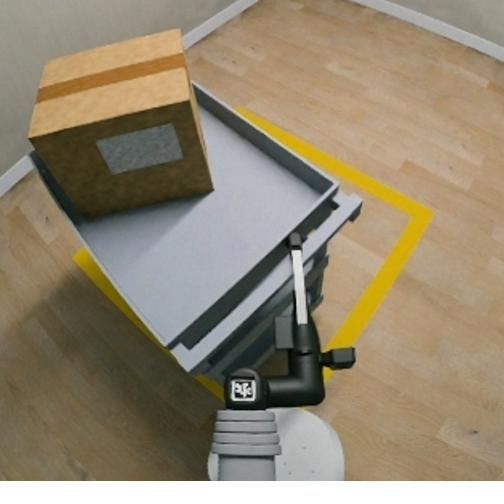

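>>> move:
  r2: {"joints":{"gripper_m":0.13}}
  blocking: false

>>> wait:
  seconds: 2

>>> move:
  r2: {"base":{"translate_m":-0.5}}
  blocking: false

>>> wait:
  seconds: 5

>>> wait:
  seconds: 0
  cameras: ["r2_head_right_camera","r2_head_left_camera","r2_head_camera","r2_wrist_camera"]

>>> zoom_image:
  camera: "r2_head_camera"
  region: [0, 200, 400, 560]

Scene clock: 934.83 s.
move: r2 moving
r1: as last shown
r1.base_tilt: forward=-1.6 right=+1.3
r1.lidar_m: 3.78 2.53 1.92 1.85 1.98 2.05 1.98 2.15 2.95 2.86 3.03 3.87
r1.motor_effort: lift_m=+20(20) arm_m=+4(4) wheel_0=+1(2) wheel_1=+2(3) wheel_2=+2(2)
r1.servo_current: wrist_yaw_rad=65(65) wrist_pitch_rad=39(46) wrist_roll_rad=33(59) gripper_m=39(46)
r1.contact_limits: translate_m 0.8
r1.wrist_depth_mm: 136 138 - - - - - / 113 139 - - - - - / 117 139 268 - - - - / 137 161 - - - - - / 1983 - - - - - - / 1205 1182 194 1182 187 1160 1138 / 842 741 750 809 788 768 820
r2.base_odometry: x=-2.488 y=-4.928 heading=-2.944
r2.turned_by_wheels: +0.000
r2.turned_by_imu: +0.000
r2.base_tilt: forward=-0.7 right=+0.1
r2.lidar_m: 0.25 0.25 1.82 2.02 2.19 2.13 1.24 1.03 1.03 1.14 1.65 0.51
r2.base_status: not commanded
r2.joint_positions: lift_m=+0.674 arm_m=+0.000 wrist_yaw_rad=+0.006 wrist_pitch_rad=-0.002 wrist_roll_rad=+1.569 gripper_m=-0.003
r2.joint_status: gripper_m moving
r2.measured_speeds: all 0
r2.motor_effort: lift_m=+19(19) arm_m=-4(4) wheel_0=+7(7) wheel_1=-4(4) wheel_2=+0(0)
r2.servo_current: wrist_yaw_rad=52(65) wrist_pitch_rad=46(46) wrist_roll_rad=39(52) gripper_m=78(104)
r2.contact_limits: strafe_m 0.4
r2.hand_pose: x=+0.4598 y=-0.0858 z=+0.8526 quat_wxyz=(+0.708, +0.707, +0.001, +0.003) (m; r2's base frame)
r2.wrist_depth_mm: - - - - - 1756 1182 / - - - - - 1756 1205 / - - - 282 - 1708 1205 / - - - 281 314 1430 1182 / - - - 197 257 1808 1336 / - - 190 170 181 1708 544 / - 123 - - 208 - -
pictures: none

Scene clock: 936.70 s.
earlier move: r2 done
r1.base_odometry: x=-2.790 y=+1.322 heading=+2.965
r1.turned_by_wheels: +0.000
r1.turned_by_imu: +0.000
r1.base_tilt: forward=-1.6 right=+1.3
r1.lidar_m: 3.76 2.53 1.92 1.87 2.00 2.07 1.98 2.15 2.95 2.86 3.01 3.87
r1.base_status: not commanded
r1.joint_positions: lift_m=+0.127 arm_m=+0.000 wrist_yaw_rad=+3.092 wrist_pitch_rad=+0.002 wrist_roll_rad=+0.000 gripper_m=+0.056
r1.joint_status: not commanded
r1.measured_speeds: all 0
r1.motor_effort: lift_m=+20(20) arm_m=+4(4) wheel_0=+1(2) wheel_1=+2(3) wheel_2=+2(2)
r1.servo_current: wrist_yaw_rad=52(65) wrist_pitch_rad=52(52) wrist_roll_rad=52(72) gripper_m=39(52)
r1.contact_limits: translate_m 0.8
r1.hand_pose: x=-0.1128 y=+0.1016 z=+0.3046 quat_wxyz=(+0.025, -0.001, +0.000, +1.000) (m; r1's base frame)
r1.wrist_depth_mm: 136 139 - - - - - / 113 139 - - - - - / 117 139 270 - - - - / 137 161 - - - - - / 1983 - - - - - - / 1182 1229 193 1160 188 1160 1138 / 854 750 750 798 788 768 831
r2.base_odometry: x=-2.488 y=-4.928 heading=-2.944
r2.turned_by_wheels: +0.000
r2.turned_by_imu: +0.000
r2.base_tilt: forward=-0.7 right=+0.0
r2.lidar_m: 0.26 0.25 1.83 2.03 2.19 2.16 1.23 1.00 1.03 1.13 1.63 0.48
r2.base_status: not commanded
r2.joint_positions: lift_m=+0.674 arm_m=+0.000 wrist_yaw_rad=+0.002 wrist_pitch_rad=-0.001 wrist_roll_rad=+1.569 gripper_m=+0.130
r2.joint_status: all done
r2.measured_speeds: all 0
r2.motor_effort: lift_m=+19(19) arm_m=-4(4) wheel_0=+6(8) wheel_1=-4(4) wheel_2=+0(1)
r2.servo_current: wrist_yaw_rad=39(65) wrist_pitch_rad=39(46) wrist_roll_rad=52(59) gripper_m=52(124)
r2.contact_limits: strafe_m 0.4
r2.hand_pose: x=+0.4595 y=-0.0868 z=+0.8525 quat_wxyz=(+0.708, +0.707, +0.000, +0.001) (m; r2's base frame)
r2.wrist_depth_mm: - - - - - 1708 1160 / - - - - - 1661 1182 / - - - 285 - 1708 1182 / - - - 290 329 338 342 / - - - 205 267 1618 1182 / - - 199 172 213 535 525 / - - - - - 699 -
wait: 1.87 of 2 s (r2 has come to rest)
pictures: none

Scene clock: 937.20 s.
move: r2 moving
r1: as last shown
r1.lidar_m: 3.78 2.56 1.92 1.88 1.98 2.05 1.98 2.14 2.93 2.85 3.01 3.89
r1.motor_effort: lift_m=+20(20) arm_m=+4(4) wheel_0=+1(2) wheel_1=+2(2) wheel_2=+1(2)
r1.servo_current: wrist_yaw_rad=46(65) wrist_pitch_rad=46(52) wrist_roll_rad=39(52) gripper_m=39(52)
r1.contact_limits: translate_m 0.8
r1.wrist_depth_mm: 136 138 - - - - - / 113 139 - - - - - / 117 139 270 - - - - / 137 161 - - - - - / 1983 - - - - - - / 1205 1205 193 1205 187 1160 1160 / 854 750 759 820 788 768 798
r2.base_odometry: x=-2.458 y=-4.921 heading=-2.944
r2.turned_by_wheels: +0.000
r2.turned_by_imu: +0.000
r2.base_tilt: forward=-0.7 right=+0.0
r2.lidar_m: 0.26 0.25 1.84 2.00 2.16 2.14 1.18 0.97 1.01 1.14 1.60 0.51
r2.base_status: translate_m moving
r2.joint_positions: lift_m=+0.674 arm_m=+0.000 wrist_yaw_rad=+0.002 wrist_pitch_rad=-0.001 wrist_roll_rad=+1.569 gripper_m=+0.130
r2.joint_status: not commanded
r2.measured_speeds: translate_m=-0.120 strafe_m=+0.000 rotate_rad=-0.003 lift_m=+0.000 arm_m=+0.000 wrist_yaw_rad=+0.000 wrist_pitch_rad=+0.000 wrist_roll_rad=+0.000
r2.motor_effort: lift_m=+19(19) arm_m=-4(4) wheel_0=-5(10) wheel_1=-9(9) wheel_2=+12(12)
r2.servo_current: wrist_yaw_rad=46(52) wrist_pitch_rad=39(46) wrist_roll_rad=39(52) gripper_m=46(59)
r2.hand_pose: x=+0.4595 y=-0.0868 z=+0.8525 quat_wxyz=(+0.708, +0.707, +0.000, +0.001) (m; r2's base frame)
r2.wrist_depth_mm: - - - - - 1708 1160 / - - - - - 1708 1160 / - - - 317 - 1708 1182 / - - - 324 362 368 368 / - - - 228 287 1576 496 / - - 217 191 195 554 - / - - 530 - - - -
pictures: none

Scene clock: 939.87 s.
earlier move: r2 done
r1.base_odometry: x=-2.790 y=+1.322 heading=+2.965
r1.turned_by_wheels: +0.000
r1.turned_by_imu: +0.000
r1.base_tilt: forward=-1.6 right=+1.3
r1.lidar_m: 3.78 2.54 1.93 1.87 1.98 2.05 2.00 2.14 2.93 2.85 3.03 3.88
r1.base_status: not commanded
r1.joint_positions: lift_m=+0.127 arm_m=+0.000 wrist_yaw_rad=+3.092 wrist_pitch_rad=+0.002 wrist_roll_rad=+0.000 gripper_m=+0.056
r1.joint_status: not commanded
r1.measured_speeds: all 0
r1.motor_effort: lift_m=+20(20) arm_m=+4(4) wheel_0=+2(2) wheel_1=+2(2) wheel_2=+2(2)
r1.servo_current: wrist_yaw_rad=46(65) wrist_pitch_rad=39(52) wrist_roll_rad=39(65) gripper_m=46(52)
r1.contact_limits: translate_m 0.8
r1.hand_pose: x=-0.1128 y=+0.1016 z=+0.3046 quat_wxyz=(+0.025, -0.001, +0.000, +1.000) (m; r1's base frame)
r1.wrist_depth_mm: 136 138 - - - - - / 113 139 - - - - - / 117 139 270 - - - - / 137 161 - - - - - / 1983 - - - - - - / 1205 1182 194 1182 187 1182 1118 / 842 750 750 809 798 778 809
r2.base_odometry: x=-1.998 y=-4.830 heading=-2.944
r2.turned_by_wheels: +0.000
r2.turned_by_imu: +0.000
r2.base_tilt: forward=-0.6 right=+0.1
r2.lidar_m: 0.73 0.86 2.15 2.23 1.77 1.76 0.82 0.66 0.65 0.84 1.24 2.96
r2.base_status: done
r2.joint_positions: lift_m=+0.674 arm_m=+0.000 wrist_yaw_rad=+0.002 wrist_pitch_rad=-0.001 wrist_roll_rad=+1.569 gripper_m=+0.130
r2.joint_status: not commanded
r2.measured_speeds: all 0
r2.motor_effort: lift_m=+19(19) arm_m=-4(4) wheel_0=-2(10) wheel_1=-4(10) wheel_2=+1(14)
r2.servo_current: wrist_yaw_rad=52(65) wrist_pitch_rad=39(46) wrist_roll_rad=59(72) gripper_m=52(59)
r2.hand_pose: x=+0.4595 y=-0.0868 z=+0.8525 quat_wxyz=(+0.708, +0.707, +0.000, +0.001) (m; r2's base frame)
r2.wrist_depth_mm: - - - - - 1708 1182 / - - - - - 1708 1182 / - - - - - 1708 1182 / - - - - - 1430 1182 / - - - - - 691 1025 / - - 217 603 213 603 - / - - - - - - 535
wait: 2.67 of 5 s (r2 has come to rest)
pictures: none

Scene clock: 939.87 s.
r1.base_odometry: x=-2.790 y=+1.322 heading=+2.965
r1.turned_by_wheels: +0.000
r1.turned_by_imu: +0.000
r1.base_tilt: forward=-1.6 right=+1.3
r1.lidar_m: 3.78 2.54 1.93 1.87 1.98 2.05 2.00 2.14 2.93 2.85 3.03 3.88
r1.base_status: not commanded
r1.joint_positions: lift_m=+0.127 arm_m=+0.000 wrist_yaw_rad=+3.092 wrist_pitch_rad=+0.002 wrist_roll_rad=+0.000 gripper_m=+0.056
r1.joint_status: not commanded
r1.measured_speeds: all 0
r1.motor_effort: lift_m=+20(20) arm_m=+4(4) wheel_0=+2(2) wheel_1=+2(2) wheel_2=+2(2)
r1.servo_current: wrist_yaw_rad=46(65) wrist_pitch_rad=39(52) wrist_roll_rad=39(65) gripper_m=46(52)
r1.contact_limits: translate_m 0.8
r1.hand_pose: x=-0.1128 y=+0.1016 z=+0.3046 quat_wxyz=(+0.025, -0.001, +0.000, +1.000) (m; r1's base frame)
r1.wrist_depth_mm: 136 138 - - - - - / 113 139 - - - - - / 117 139 270 - - - - / 137 161 - - - - - / 1983 - - - - - - / 1205 1182 194 1182 187 1182 1118 / 842 750 750 809 798 778 809
r2.base_odometry: x=-1.998 y=-4.830 heading=-2.944
r2.turned_by_wheels: +0.000
r2.turned_by_imu: +0.000
r2.base_tilt: forward=-0.6 right=+0.1
r2.lidar_m: 0.73 0.86 2.15 2.23 1.77 1.76 0.82 0.66 0.65 0.84 1.24 2.96
r2.base_status: done
r2.joint_positions: lift_m=+0.674 arm_m=+0.000 wrist_yaw_rad=+0.002 wrist_pitch_rad=-0.001 wrist_roll_rad=+1.569 gripper_m=+0.130
r2.joint_status: not commanded
r2.measured_speeds: all 0
r2.motor_effort: lift_m=+19(19) arm_m=-4(4) wheel_0=-2(10) wheel_1=-4(10) wheel_2=+1(14)
r2.servo_current: wrist_yaw_rad=52(65) wrist_pitch_rad=39(46) wrist_roll_rad=59(72) gripper_m=52(59)
r2.hand_pose: x=+0.4595 y=-0.0868 z=+0.8525 quat_wxyz=(+0.708, +0.707, +0.000, +0.001) (m; r2's base frame)
r2.wrist_depth_mm: - - - - - 1708 1182 / - - - - - 1708 1182 / - - - - - 1708 1182 / - - - - - 1430 1182 / - - - - - 691 1025 / - - 217 603 213 603 - / - - - - - - 535
pictures: r2_head_camera, r2_head_left_camera, r2_head_right_camera, r2_wrist_camera
Images, in order (width x height): r2_head_camera 420x560, r2_head_left_camera 420x672, r2_head_right_camera 420x672, r2_wrist_camera 616x392.

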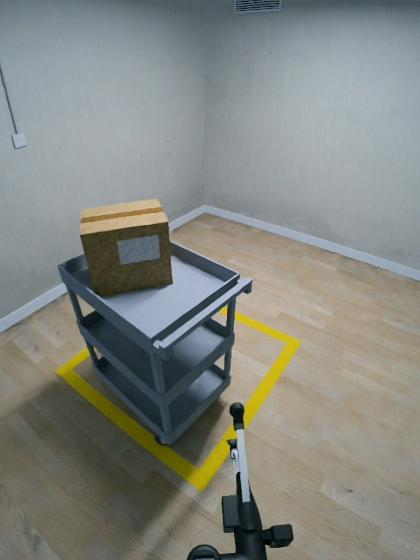

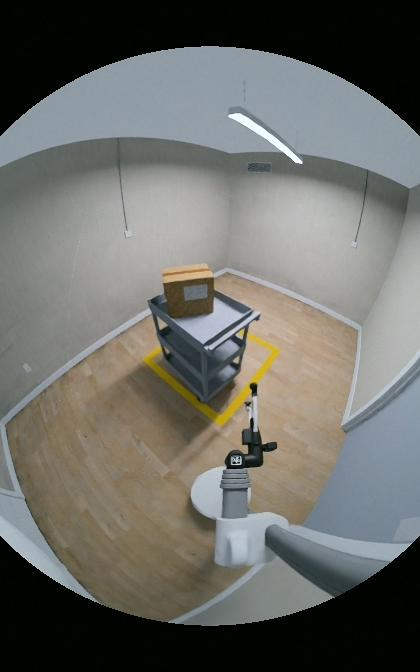

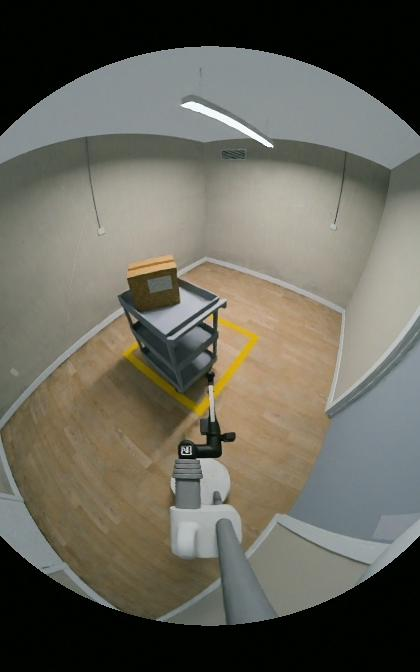

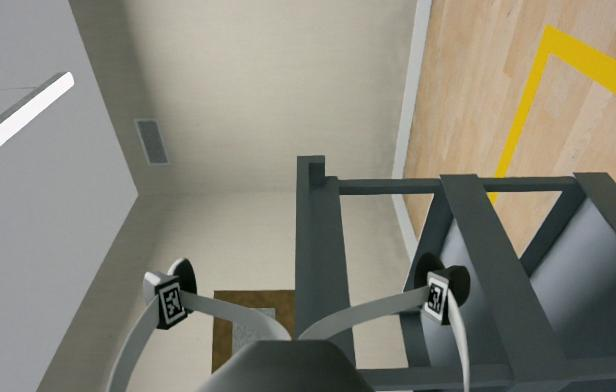

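Scaled by 1.260 from the camera's 420x560 image, which has a finer 1200x1600 frame.

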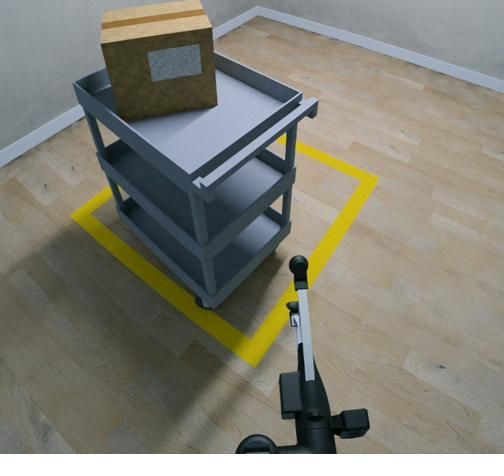

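>>> move:
  r2: {"base":{"strafe_m":0.8},"joints":{"gripper_m":-0.02},"pace":"fast"}
  blocking: false

>>> wait:
  seconds: 4

>>> wait:
  seconds: 1

>>> move:
  r2: {"base":{"translate_m":0.45},"pace":"default"}
  cameras: ["r2_head_camera"]
  blocking: false

>>> wait:
  seconds: 4

>>> move:
  r2: {"base":{"rotate_rad":-0.68},"pace":"slow"}
  cameras: ["r2_head_camera"]
  blocking: false

>>> wait:
  seconds: 3
  cameras: ["r2_head_camera","r2_head_left_camera","r2_head_right_camera","r2_wrist_camera"]

Scene clock: 983.87 s.
move: r2 moving
r1: as last shown
r1.lidar_m: 3.76 2.54 1.93 1.88 1.98 2.05 2.00 2.15 2.95 2.85 3.04 3.86
r1.servo_current: wrist_yaw_rad=33(65) wrist_pitch_rad=39(46) wrist_roll_rad=46(65) gripper_m=39(46)
r1.contact_limits: translate_m 0.8
r1.wrist_depth_mm: 136 138 - - - - - / 113 139 - - - - - / 117 139 270 - - - - / 137 162 - - - - - / 1921 - - - - - - / 1205 1205 193 1229 187 1138 1138 / 842 750 750 809 798 768 798
r2.base_odometry: x=-1.987 y=-4.884 heading=-2.944
r2.turned_by_wheels: +0.000
r2.turned_by_imu: +0.001
r2.base_tilt: forward=-0.7 right=+0.1
r2.lidar_m: 0.68 0.94 2.09 2.22 1.75 1.74 0.90 0.71 0.68 0.86 1.32 2.98
r2.base_status: strafe_m moving
r2.joint_positions: lift_m=+0.674 arm_m=+0.000 wrist_yaw_rad=+0.002 wrist_pitch_rad=-0.001 wrist_roll_rad=+1.569 gripper_m=+0.117
r2.joint_status: gripper_m moving
r2.measured_speeds: translate_m=+0.001 strafe_m=+0.214 rotate_rad=-0.005 lift_m=+0.000 arm_m=+0.000 wrist_yaw_rad=+0.000 wrist_pitch_rad=+0.000 wrist_roll_rad=+0.000
r2.motor_effort: lift_m=+19(19) arm_m=-3(4) wheel_0=-13(13) wheel_1=+13(13) wheel_2=+0(1)
r2.servo_current: wrist_yaw_rad=46(59) wrist_pitch_rad=39(39) wrist_roll_rad=39(52) gripper_m=72(98)
r2.hand_pose: x=+0.4595 y=-0.0868 z=+0.8525 quat_wxyz=(+0.708, +0.707, +0.000, +0.001) (m; r2's base frame)
r2.wrist_depth_mm: - - - - - 1661 1229 / - - - - - 1708 1205 / - - - - - 1708 1182 / - - - 788 - 891 960 / - - - 640 - 634 - / - - 199 559 193 559 544 / - - - - - 525 -
pictures: none

Scene clock: 986.57 s.
earlier move: r2 done
r1.base_odometry: x=-2.790 y=+1.322 heading=+2.965
r1.turned_by_wheels: +0.000
r1.turned_by_imu: +0.000
r1.base_tilt: forward=-1.6 right=+1.3
r1.lidar_m: 3.77 2.55 1.91 1.87 1.98 2.03 1.98 2.11 2.94 2.87 3.02 3.87
r1.base_status: not commanded
r1.joint_positions: lift_m=+0.127 arm_m=+0.000 wrist_yaw_rad=+3.092 wrist_pitch_rad=+0.002 wrist_roll_rad=+0.000 gripper_m=+0.056
r1.joint_status: not commanded
r1.measured_speeds: all 0
r1.motor_effort: lift_m=+20(20) arm_m=+4(4) wheel_0=+1(2) wheel_1=+2(2) wheel_2=+1(2)
r1.servo_current: wrist_yaw_rad=59(72) wrist_pitch_rad=33(52) wrist_roll_rad=59(72) gripper_m=39(52)
r1.contact_limits: translate_m 0.8
r1.hand_pose: x=-0.1128 y=+0.1016 z=+0.3046 quat_wxyz=(+0.025, -0.001, +0.000, +1.000) (m; r1's base frame)
r1.wrist_depth_mm: 136 138 - - - - - / 113 138 - - - - - / 117 139 270 - - - - / 137 162 - - - - - / 1983 - - - - - - / 1229 1182 193 1205 187 1160 1138 / 854 759 759 798 788 759 809
r2.base_odometry: x=-1.841 y=-5.614 heading=-2.945
r2.turned_by_wheels: +0.000
r2.turned_by_imu: +0.001
r2.base_tilt: forward=-0.7 right=+0.1
r2.lidar_m: 1.15 1.54 1.52 1.64 1.29 1.29 1.41 1.32 1.27 1.41 2.16 0.96
r2.base_status: done
r2.joint_positions: lift_m=+0.674 arm_m=+0.000 wrist_yaw_rad=+0.002 wrist_pitch_rad=-0.001 wrist_roll_rad=+1.569 gripper_m=-0.019
r2.joint_status: all done
r2.measured_speeds: all 0
r2.motor_effort: lift_m=+19(19) arm_m=-4(4) wheel_0=+0(16) wheel_1=-3(14) wheel_2=+0(3)
r2.servo_current: wrist_yaw_rad=33(65) wrist_pitch_rad=39(46) wrist_roll_rad=46(59) gripper_m=91(163)
r2.hand_pose: x=+0.4595 y=-0.0868 z=+0.8525 quat_wxyz=(+0.708, +0.707, +0.000, +0.001) (m; r2's base frame)
r2.wrist_depth_mm: - - 820 809 - - - / - - 891 820 - 1138 - / - - - - - 1499 1098 / - - - - - 1708 1118 / - - - - - 1756 1182 / - - 181 200 170 1618 1205 / - - - - - 124 1182
wait: 2.70 of 4 s (r2 has come to rest)
pictures: none

Scene clock: 987.57 s.
r1.base_odometry: x=-2.790 y=+1.322 heading=+2.965
r1.turned_by_wheels: +0.000
r1.turned_by_imu: +0.000
r1.base_tilt: forward=-1.6 right=+1.2
r1.lidar_m: 3.77 2.53 1.93 1.85 1.96 2.01 1.99 2.15 2.93 2.86 3.03 3.86
r1.base_status: not commanded
r1.joint_positions: lift_m=+0.127 arm_m=+0.000 wrist_yaw_rad=+3.092 wrist_pitch_rad=+0.002 wrist_roll_rad=+0.000 gripper_m=+0.056
r1.joint_status: not commanded
r1.measured_speeds: all 0
r1.motor_effort: lift_m=+20(20) arm_m=+4(4) wheel_0=+2(2) wheel_1=+2(2) wheel_2=+2(2)
r1.servo_current: wrist_yaw_rad=59(72) wrist_pitch_rad=39(52) wrist_roll_rad=46(72) gripper_m=39(52)
r1.contact_limits: translate_m 0.8
r1.hand_pose: x=-0.1128 y=+0.1016 z=+0.3046 quat_wxyz=(+0.025, -0.001, +0.000, +1.000) (m; r1's base frame)
r1.wrist_depth_mm: 136 138 - - - - - / 113 139 - - - - - / 117 139 270 - - - - / 137 162 - - - - - / 1921 - - - - - - / 1205 1182 194 1205 187 1160 1118 / 854 759 759 798 798 768 820
r2.base_odometry: x=-1.841 y=-5.614 heading=-2.945
r2.turned_by_wheels: +0.000
r2.turned_by_imu: +0.000
r2.base_tilt: forward=-0.7 right=+0.1
r2.lidar_m: 1.13 1.54 1.50 1.65 1.27 1.29 1.43 1.31 1.26 1.42 2.19 0.98
r2.base_status: done
r2.joint_positions: lift_m=+0.674 arm_m=+0.000 wrist_yaw_rad=+0.002 wrist_pitch_rad=-0.001 wrist_roll_rad=+1.569 gripper_m=-0.019
r2.joint_status: all done
r2.measured_speeds: all 0
r2.motor_effort: lift_m=+19(19) arm_m=-4(4) wheel_0=+0(16) wheel_1=-3(14) wheel_2=+0(3)
r2.servo_current: wrist_yaw_rad=33(65) wrist_pitch_rad=39(46) wrist_roll_rad=52(59) gripper_m=98(163)
r2.hand_pose: x=+0.4595 y=-0.0868 z=+0.8525 quat_wxyz=(+0.708, +0.707, +0.000, +0.001) (m; r2's base frame)
r2.wrist_depth_mm: - - 809 798 - - - / - - 904 809 - 1160 - / - - - - - 1499 1042 / - - - - - 1708 1138 / - - - - - 1756 1205 / - - 181 200 170 1661 1205 / - - - - - 123 1205
wait: 1.00 s; at rest by 0.27 s
pictures: none

Scene clock: 988.07 s.
move: r2 moving
r1: as last shown
r1.base_tilt: forward=-1.6 right=+1.3
r1.lidar_m: 3.77 2.55 1.92 1.87 1.98 2.05 1.98 2.13 2.94 2.86 3.04 3.90
r1.motor_effort: lift_m=+20(20) arm_m=+4(4) wheel_0=+1(2) wheel_1=+2(2) wheel_2=+2(2)
r1.servo_current: wrist_yaw_rad=33(65) wrist_pitch_rad=39(46) wrist_roll_rad=39(65) gripper_m=39(46)
r1.contact_limits: translate_m 0.8
r1.wrist_depth_mm: 136 138 - - - - - / 113 139 - - - - - / 117 140 271 - - - - / 137 161 - - - - - / 1921 - - - - - - / 1182 1229 194 1205 187 1160 1118 / 842 750 759 809 788 768 809
r2.base_odometry: x=-1.872 y=-5.620 heading=-2.945
r2.turned_by_wheels: +0.000
r2.turned_by_imu: +0.000
r2.base_tilt: forward=-0.7 right=+0.1
r2.lidar_m: 1.12 1.51 1.49 1.65 1.31 1.30 1.47 1.33 1.29 1.52 1.00 0.95
r2.base_status: translate_m moving
r2.joint_positions: lift_m=+0.674 arm_m=+0.000 wrist_yaw_rad=+0.002 wrist_pitch_rad=-0.001 wrist_roll_rad=+1.569 gripper_m=-0.019
r2.joint_status: not commanded
r2.measured_speeds: translate_m=+0.122 strafe_m=+0.001 rotate_rad=-0.002 lift_m=+0.000 arm_m=+0.000 wrist_yaw_rad=+0.000 wrist_pitch_rad=+0.000 wrist_roll_rad=+0.000
r2.motor_effort: lift_m=+19(19) arm_m=-4(4) wheel_0=+9(10) wheel_1=+7(7) wheel_2=-12(14)
r2.servo_current: wrist_yaw_rad=33(52) wrist_pitch_rad=33(46) wrist_roll_rad=52(59) gripper_m=98(98)
r2.hand_pose: x=+0.4595 y=-0.0868 z=+0.8525 quat_wxyz=(+0.708, +0.707, +0.000, +0.001) (m; r2's base frame)
r2.wrist_depth_mm: - - 788 778 - - - / - - 878 798 - 1138 - / - - - - - 1537 1008 / - - - - - 1708 1182 / - - - - - 1708 1229 / - - 181 201 170 1618 1229 / - - - - - 124 1229
pictures: r2_head_camera
Images, in order (width x height): r2_head_camera 420x560.

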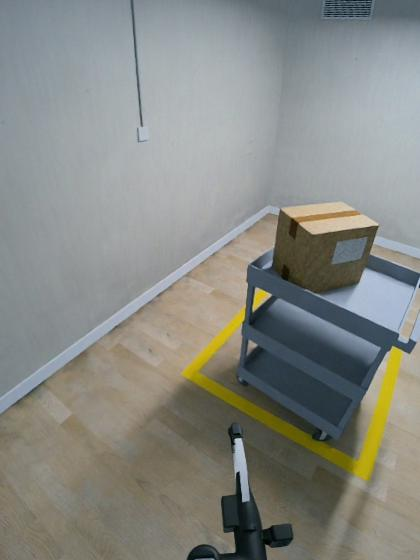

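Scene clock: 990.57 s.
earlier move: r2 done
r1.base_odometry: x=-2.790 y=+1.322 heading=+2.965
r1.turned_by_wheels: +0.000
r1.turned_by_imu: +0.000
r1.base_tilt: forward=-1.6 right=+1.3
r1.lidar_m: 3.75 2.58 1.93 1.86 1.99 2.05 2.00 2.14 2.92 2.86 3.01 3.87
r1.base_status: not commanded
r1.joint_positions: lift_m=+0.127 arm_m=+0.000 wrist_yaw_rad=+3.092 wrist_pitch_rad=+0.002 wrist_roll_rad=+0.000 gripper_m=+0.056
r1.joint_status: not commanded
r1.measured_speeds: all 0
r1.motor_effort: lift_m=+20(20) arm_m=+4(4) wheel_0=+2(2) wheel_1=+2(3) wheel_2=+2(2)
r1.servo_current: wrist_yaw_rad=65(65) wrist_pitch_rad=39(52) wrist_roll_rad=39(72) gripper_m=33(52)
r1.contact_limits: translate_m 0.8
r1.hand_pose: x=-0.1128 y=+0.1016 z=+0.3046 quat_wxyz=(+0.025, -0.001, +0.000, +1.000) (m; r1's base frame)
r1.wrist_depth_mm: 136 138 - - - - - / 113 139 - - - - - / 117 139 268 - - - - / 137 161 - - - - - / - - - - - - - / 1182 1160 194 1205 187 1160 1118 / 842 759 759 809 798 768 820
r2.base_odometry: x=-2.282 y=-5.702 heading=-2.944
r2.turned_by_wheels: +0.000
r2.turned_by_imu: +0.001
r2.base_tilt: forward=-0.6 right=+0.1
r2.lidar_m: 1.60 1.26 1.23 1.35 1.67 1.64 1.85 1.58 1.56 1.81 0.64 0.65
r2.base_status: done
r2.joint_positions: lift_m=+0.674 arm_m=+0.000 wrist_yaw_rad=+0.002 wrist_pitch_rad=-0.001 wrist_roll_rad=+1.569 gripper_m=-0.019
r2.joint_status: not commanded
r2.measured_speeds: all 0
r2.motor_effort: lift_m=+19(19) arm_m=-4(4) wheel_0=+3(11) wheel_1=+2(9) wheel_2=-2(14)
r2.servo_current: wrist_yaw_rad=52(59) wrist_pitch_rad=39(46) wrist_roll_rad=46(59) gripper_m=91(98)
r2.hand_pose: x=+0.4595 y=-0.0868 z=+0.8525 quat_wxyz=(+0.708, +0.707, +0.000, +0.001) (m; r2's base frame)
r2.wrist_depth_mm: - - 488 387 - 741 - / - - - 442 - 1808 442 / - - - - - 1708 1160 / - - - - - 1708 1205 / - - - - - 1576 1182 / - - 181 200 170 1397 1205 / - - - - - - 1160
wait: 2.50 of 4 s (r2 has come to rest)
pictures: none

Scene clock: 991.07 s.
move: r2 moving
r1: as last shown
r1.lidar_m: 3.77 2.54 1.91 1.86 1.98 2.03 1.99 2.14 2.95 2.86 3.03 3.87
r1.motor_effort: lift_m=+20(20) arm_m=+4(4) wheel_0=+2(2) wheel_1=+2(2) wheel_2=+1(2)
r1.servo_current: wrist_yaw_rad=33(72) wrist_pitch_rad=46(46) wrist_roll_rad=46(52) gripper_m=39(46)
r1.contact_limits: translate_m 0.8
r1.wrist_depth_mm: 136 138 - - - - - / 113 139 - - - - - / 117 139 270 - - - - / 137 161 - - - - - / 1983 - - - - - - / 1205 1205 194 1205 187 1138 1138 / 854 750 750 809 788 768 820
r2.base_odometry: x=-2.283 y=-5.702 heading=-3.070
r2.turned_by_wheels: -0.125
r2.turned_by_imu: -0.122
r2.base_tilt: forward=-0.7 right=+0.0
r2.lidar_m: 0.72 1.28 1.24 1.30 1.72 1.60 1.71 1.62 1.55 1.72 0.65 0.64
r2.base_status: rotate_rad moving
r2.joint_positions: lift_m=+0.674 arm_m=+0.000 wrist_yaw_rad=+0.002 wrist_pitch_rad=-0.001 wrist_roll_rad=+1.569 gripper_m=-0.019
r2.joint_status: not commanded
r2.measured_speeds: translate_m=+0.000 strafe_m=-0.001 rotate_rad=-0.484 lift_m=+0.000 arm_m=+0.000 wrist_yaw_rad=+0.000 wrist_pitch_rad=+0.000 wrist_roll_rad=+0.000
r2.motor_effort: lift_m=+19(19) arm_m=-4(4) wheel_0=+2(8) wheel_1=+8(8) wheel_2=+8(10)
r2.servo_current: wrist_yaw_rad=39(59) wrist_pitch_rad=39(46) wrist_roll_rad=39(52) gripper_m=98(98)
r2.hand_pose: x=+0.4595 y=-0.0868 z=+0.8525 quat_wxyz=(+0.708, +0.707, +0.000, +0.001) (m; r2's base frame)
r2.wrist_depth_mm: - 421 410 368 - 798 - / - - 508 413 - 768 - / - - - 459 - 1863 462 / - - - - - 1756 1138 / - - - 213 - 1661 1182 / - - 181 200 170 1464 1182 / - - - - - 123 1182
pictures: r2_head_camera
Images, in order (width x height): r2_head_camera 420x560.

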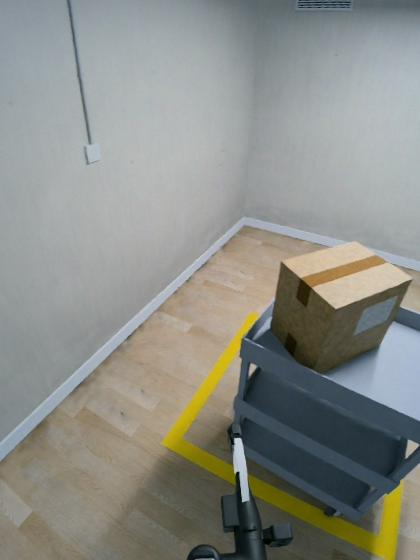

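Scene clock: 992.50 s.
earlier move: r2 done
r1.base_odometry: x=-2.790 y=+1.322 heading=+2.965
r1.turned_by_wheels: +0.000
r1.turned_by_imu: +0.000
r1.base_tilt: forward=-1.6 right=+1.3
r1.lidar_m: 3.77 2.56 1.94 1.86 1.98 2.04 1.99 2.12 2.92 2.86 3.03 3.87
r1.base_status: not commanded
r1.joint_positions: lift_m=+0.127 arm_m=+0.000 wrist_yaw_rad=+3.092 wrist_pitch_rad=+0.002 wrist_roll_rad=+0.000 gripper_m=+0.056
r1.joint_status: not commanded
r1.measured_speeds: all 0
r1.motor_effort: lift_m=+20(20) arm_m=+4(4) wheel_0=+1(2) wheel_1=+2(2) wheel_2=+1(2)
r1.servo_current: wrist_yaw_rad=39(72) wrist_pitch_rad=46(52) wrist_roll_rad=52(72) gripper_m=39(46)
r1.contact_limits: translate_m 0.8
r1.hand_pose: x=-0.1128 y=+0.1016 z=+0.3046 quat_wxyz=(+0.025, -0.001, +0.000, +1.000) (m; r1's base frame)
r1.wrist_depth_mm: 136 138 - - - - - / 113 139 - - - - - / 117 139 271 - - - - / 137 161 - - - - - / 1921 - - - - - - / 1205 1229 194 1205 186 1138 1138 / 842 759 741 798 798 778 809
r2.base_odometry: x=-2.283 y=-5.702 heading=+2.660
r2.turned_by_wheels: -0.554
r2.turned_by_imu: -0.538
r2.base_tilt: forward=-0.7 right=+0.1
r2.lidar_m: 0.65 0.72 1.28 1.24 1.28 1.72 1.64 1.73 1.65 1.54 1.71 0.68
r2.base_status: done
r2.joint_positions: lift_m=+0.674 arm_m=+0.000 wrist_yaw_rad=+0.002 wrist_pitch_rad=-0.001 wrist_roll_rad=+1.569 gripper_m=-0.019
r2.joint_status: not commanded
r2.measured_speeds: all 0
r2.motor_effort: lift_m=+19(19) arm_m=-4(4) wheel_0=+5(8) wheel_1=+3(8) wheel_2=+6(10)
r2.servo_current: wrist_yaw_rad=39(59) wrist_pitch_rad=46(46) wrist_roll_rad=52(59) gripper_m=91(98)
r2.hand_pose: x=+0.4595 y=-0.0868 z=+0.8525 quat_wxyz=(+0.708, +0.707, +0.000, +0.001) (m; r2's base frame)
r2.wrist_depth_mm: - - - 404 - 1366 410 / - - - 410 - 842 - / - - - 415 - 854 413 / - - 715 424 - - 421 / - - 597 427 - - 430 / - - 187 201 178 - 436 / - - 492 - - 123 442
wait: 1.43 of 3 s (r2 has come to rest)
pictures: r2_head_camera, r2_head_left_camera, r2_head_right_camera, r2_wrist_camera
Images, in order (width x height): r2_head_camera 420x560, r2_head_left_camera 420x672, r2_head_right_camera 420x672, r2_wrist_camera 616x392.

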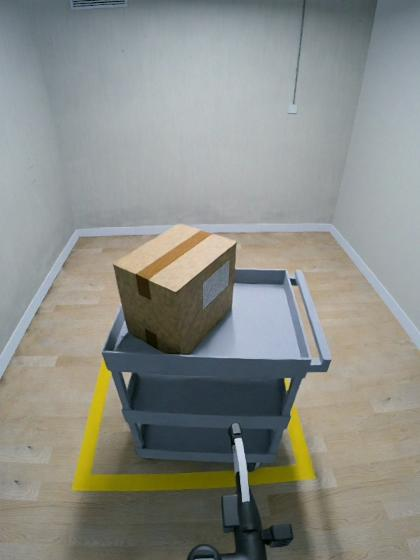

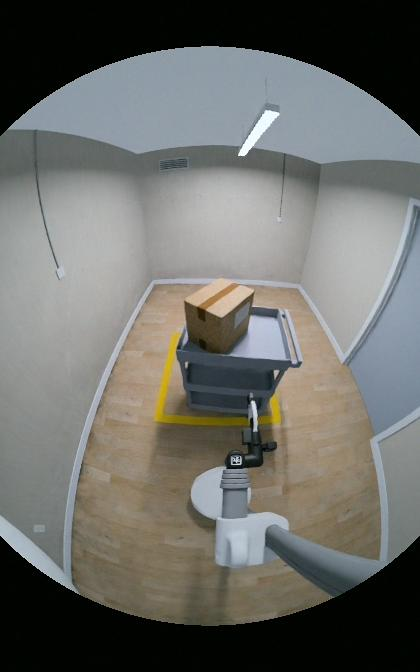

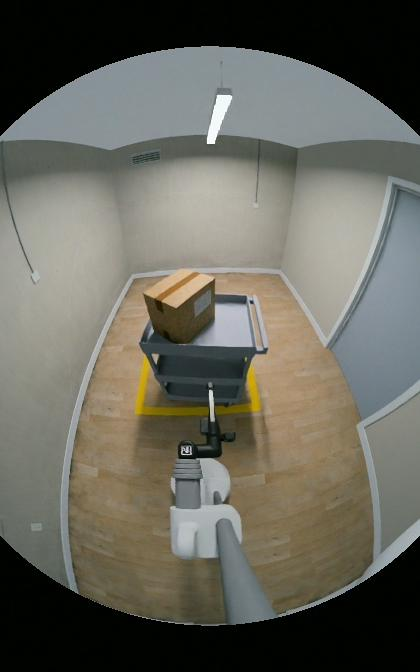

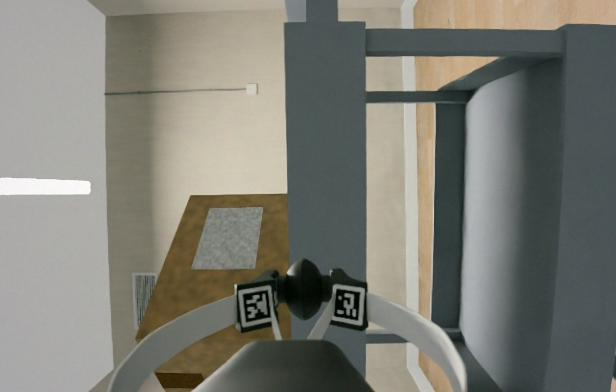

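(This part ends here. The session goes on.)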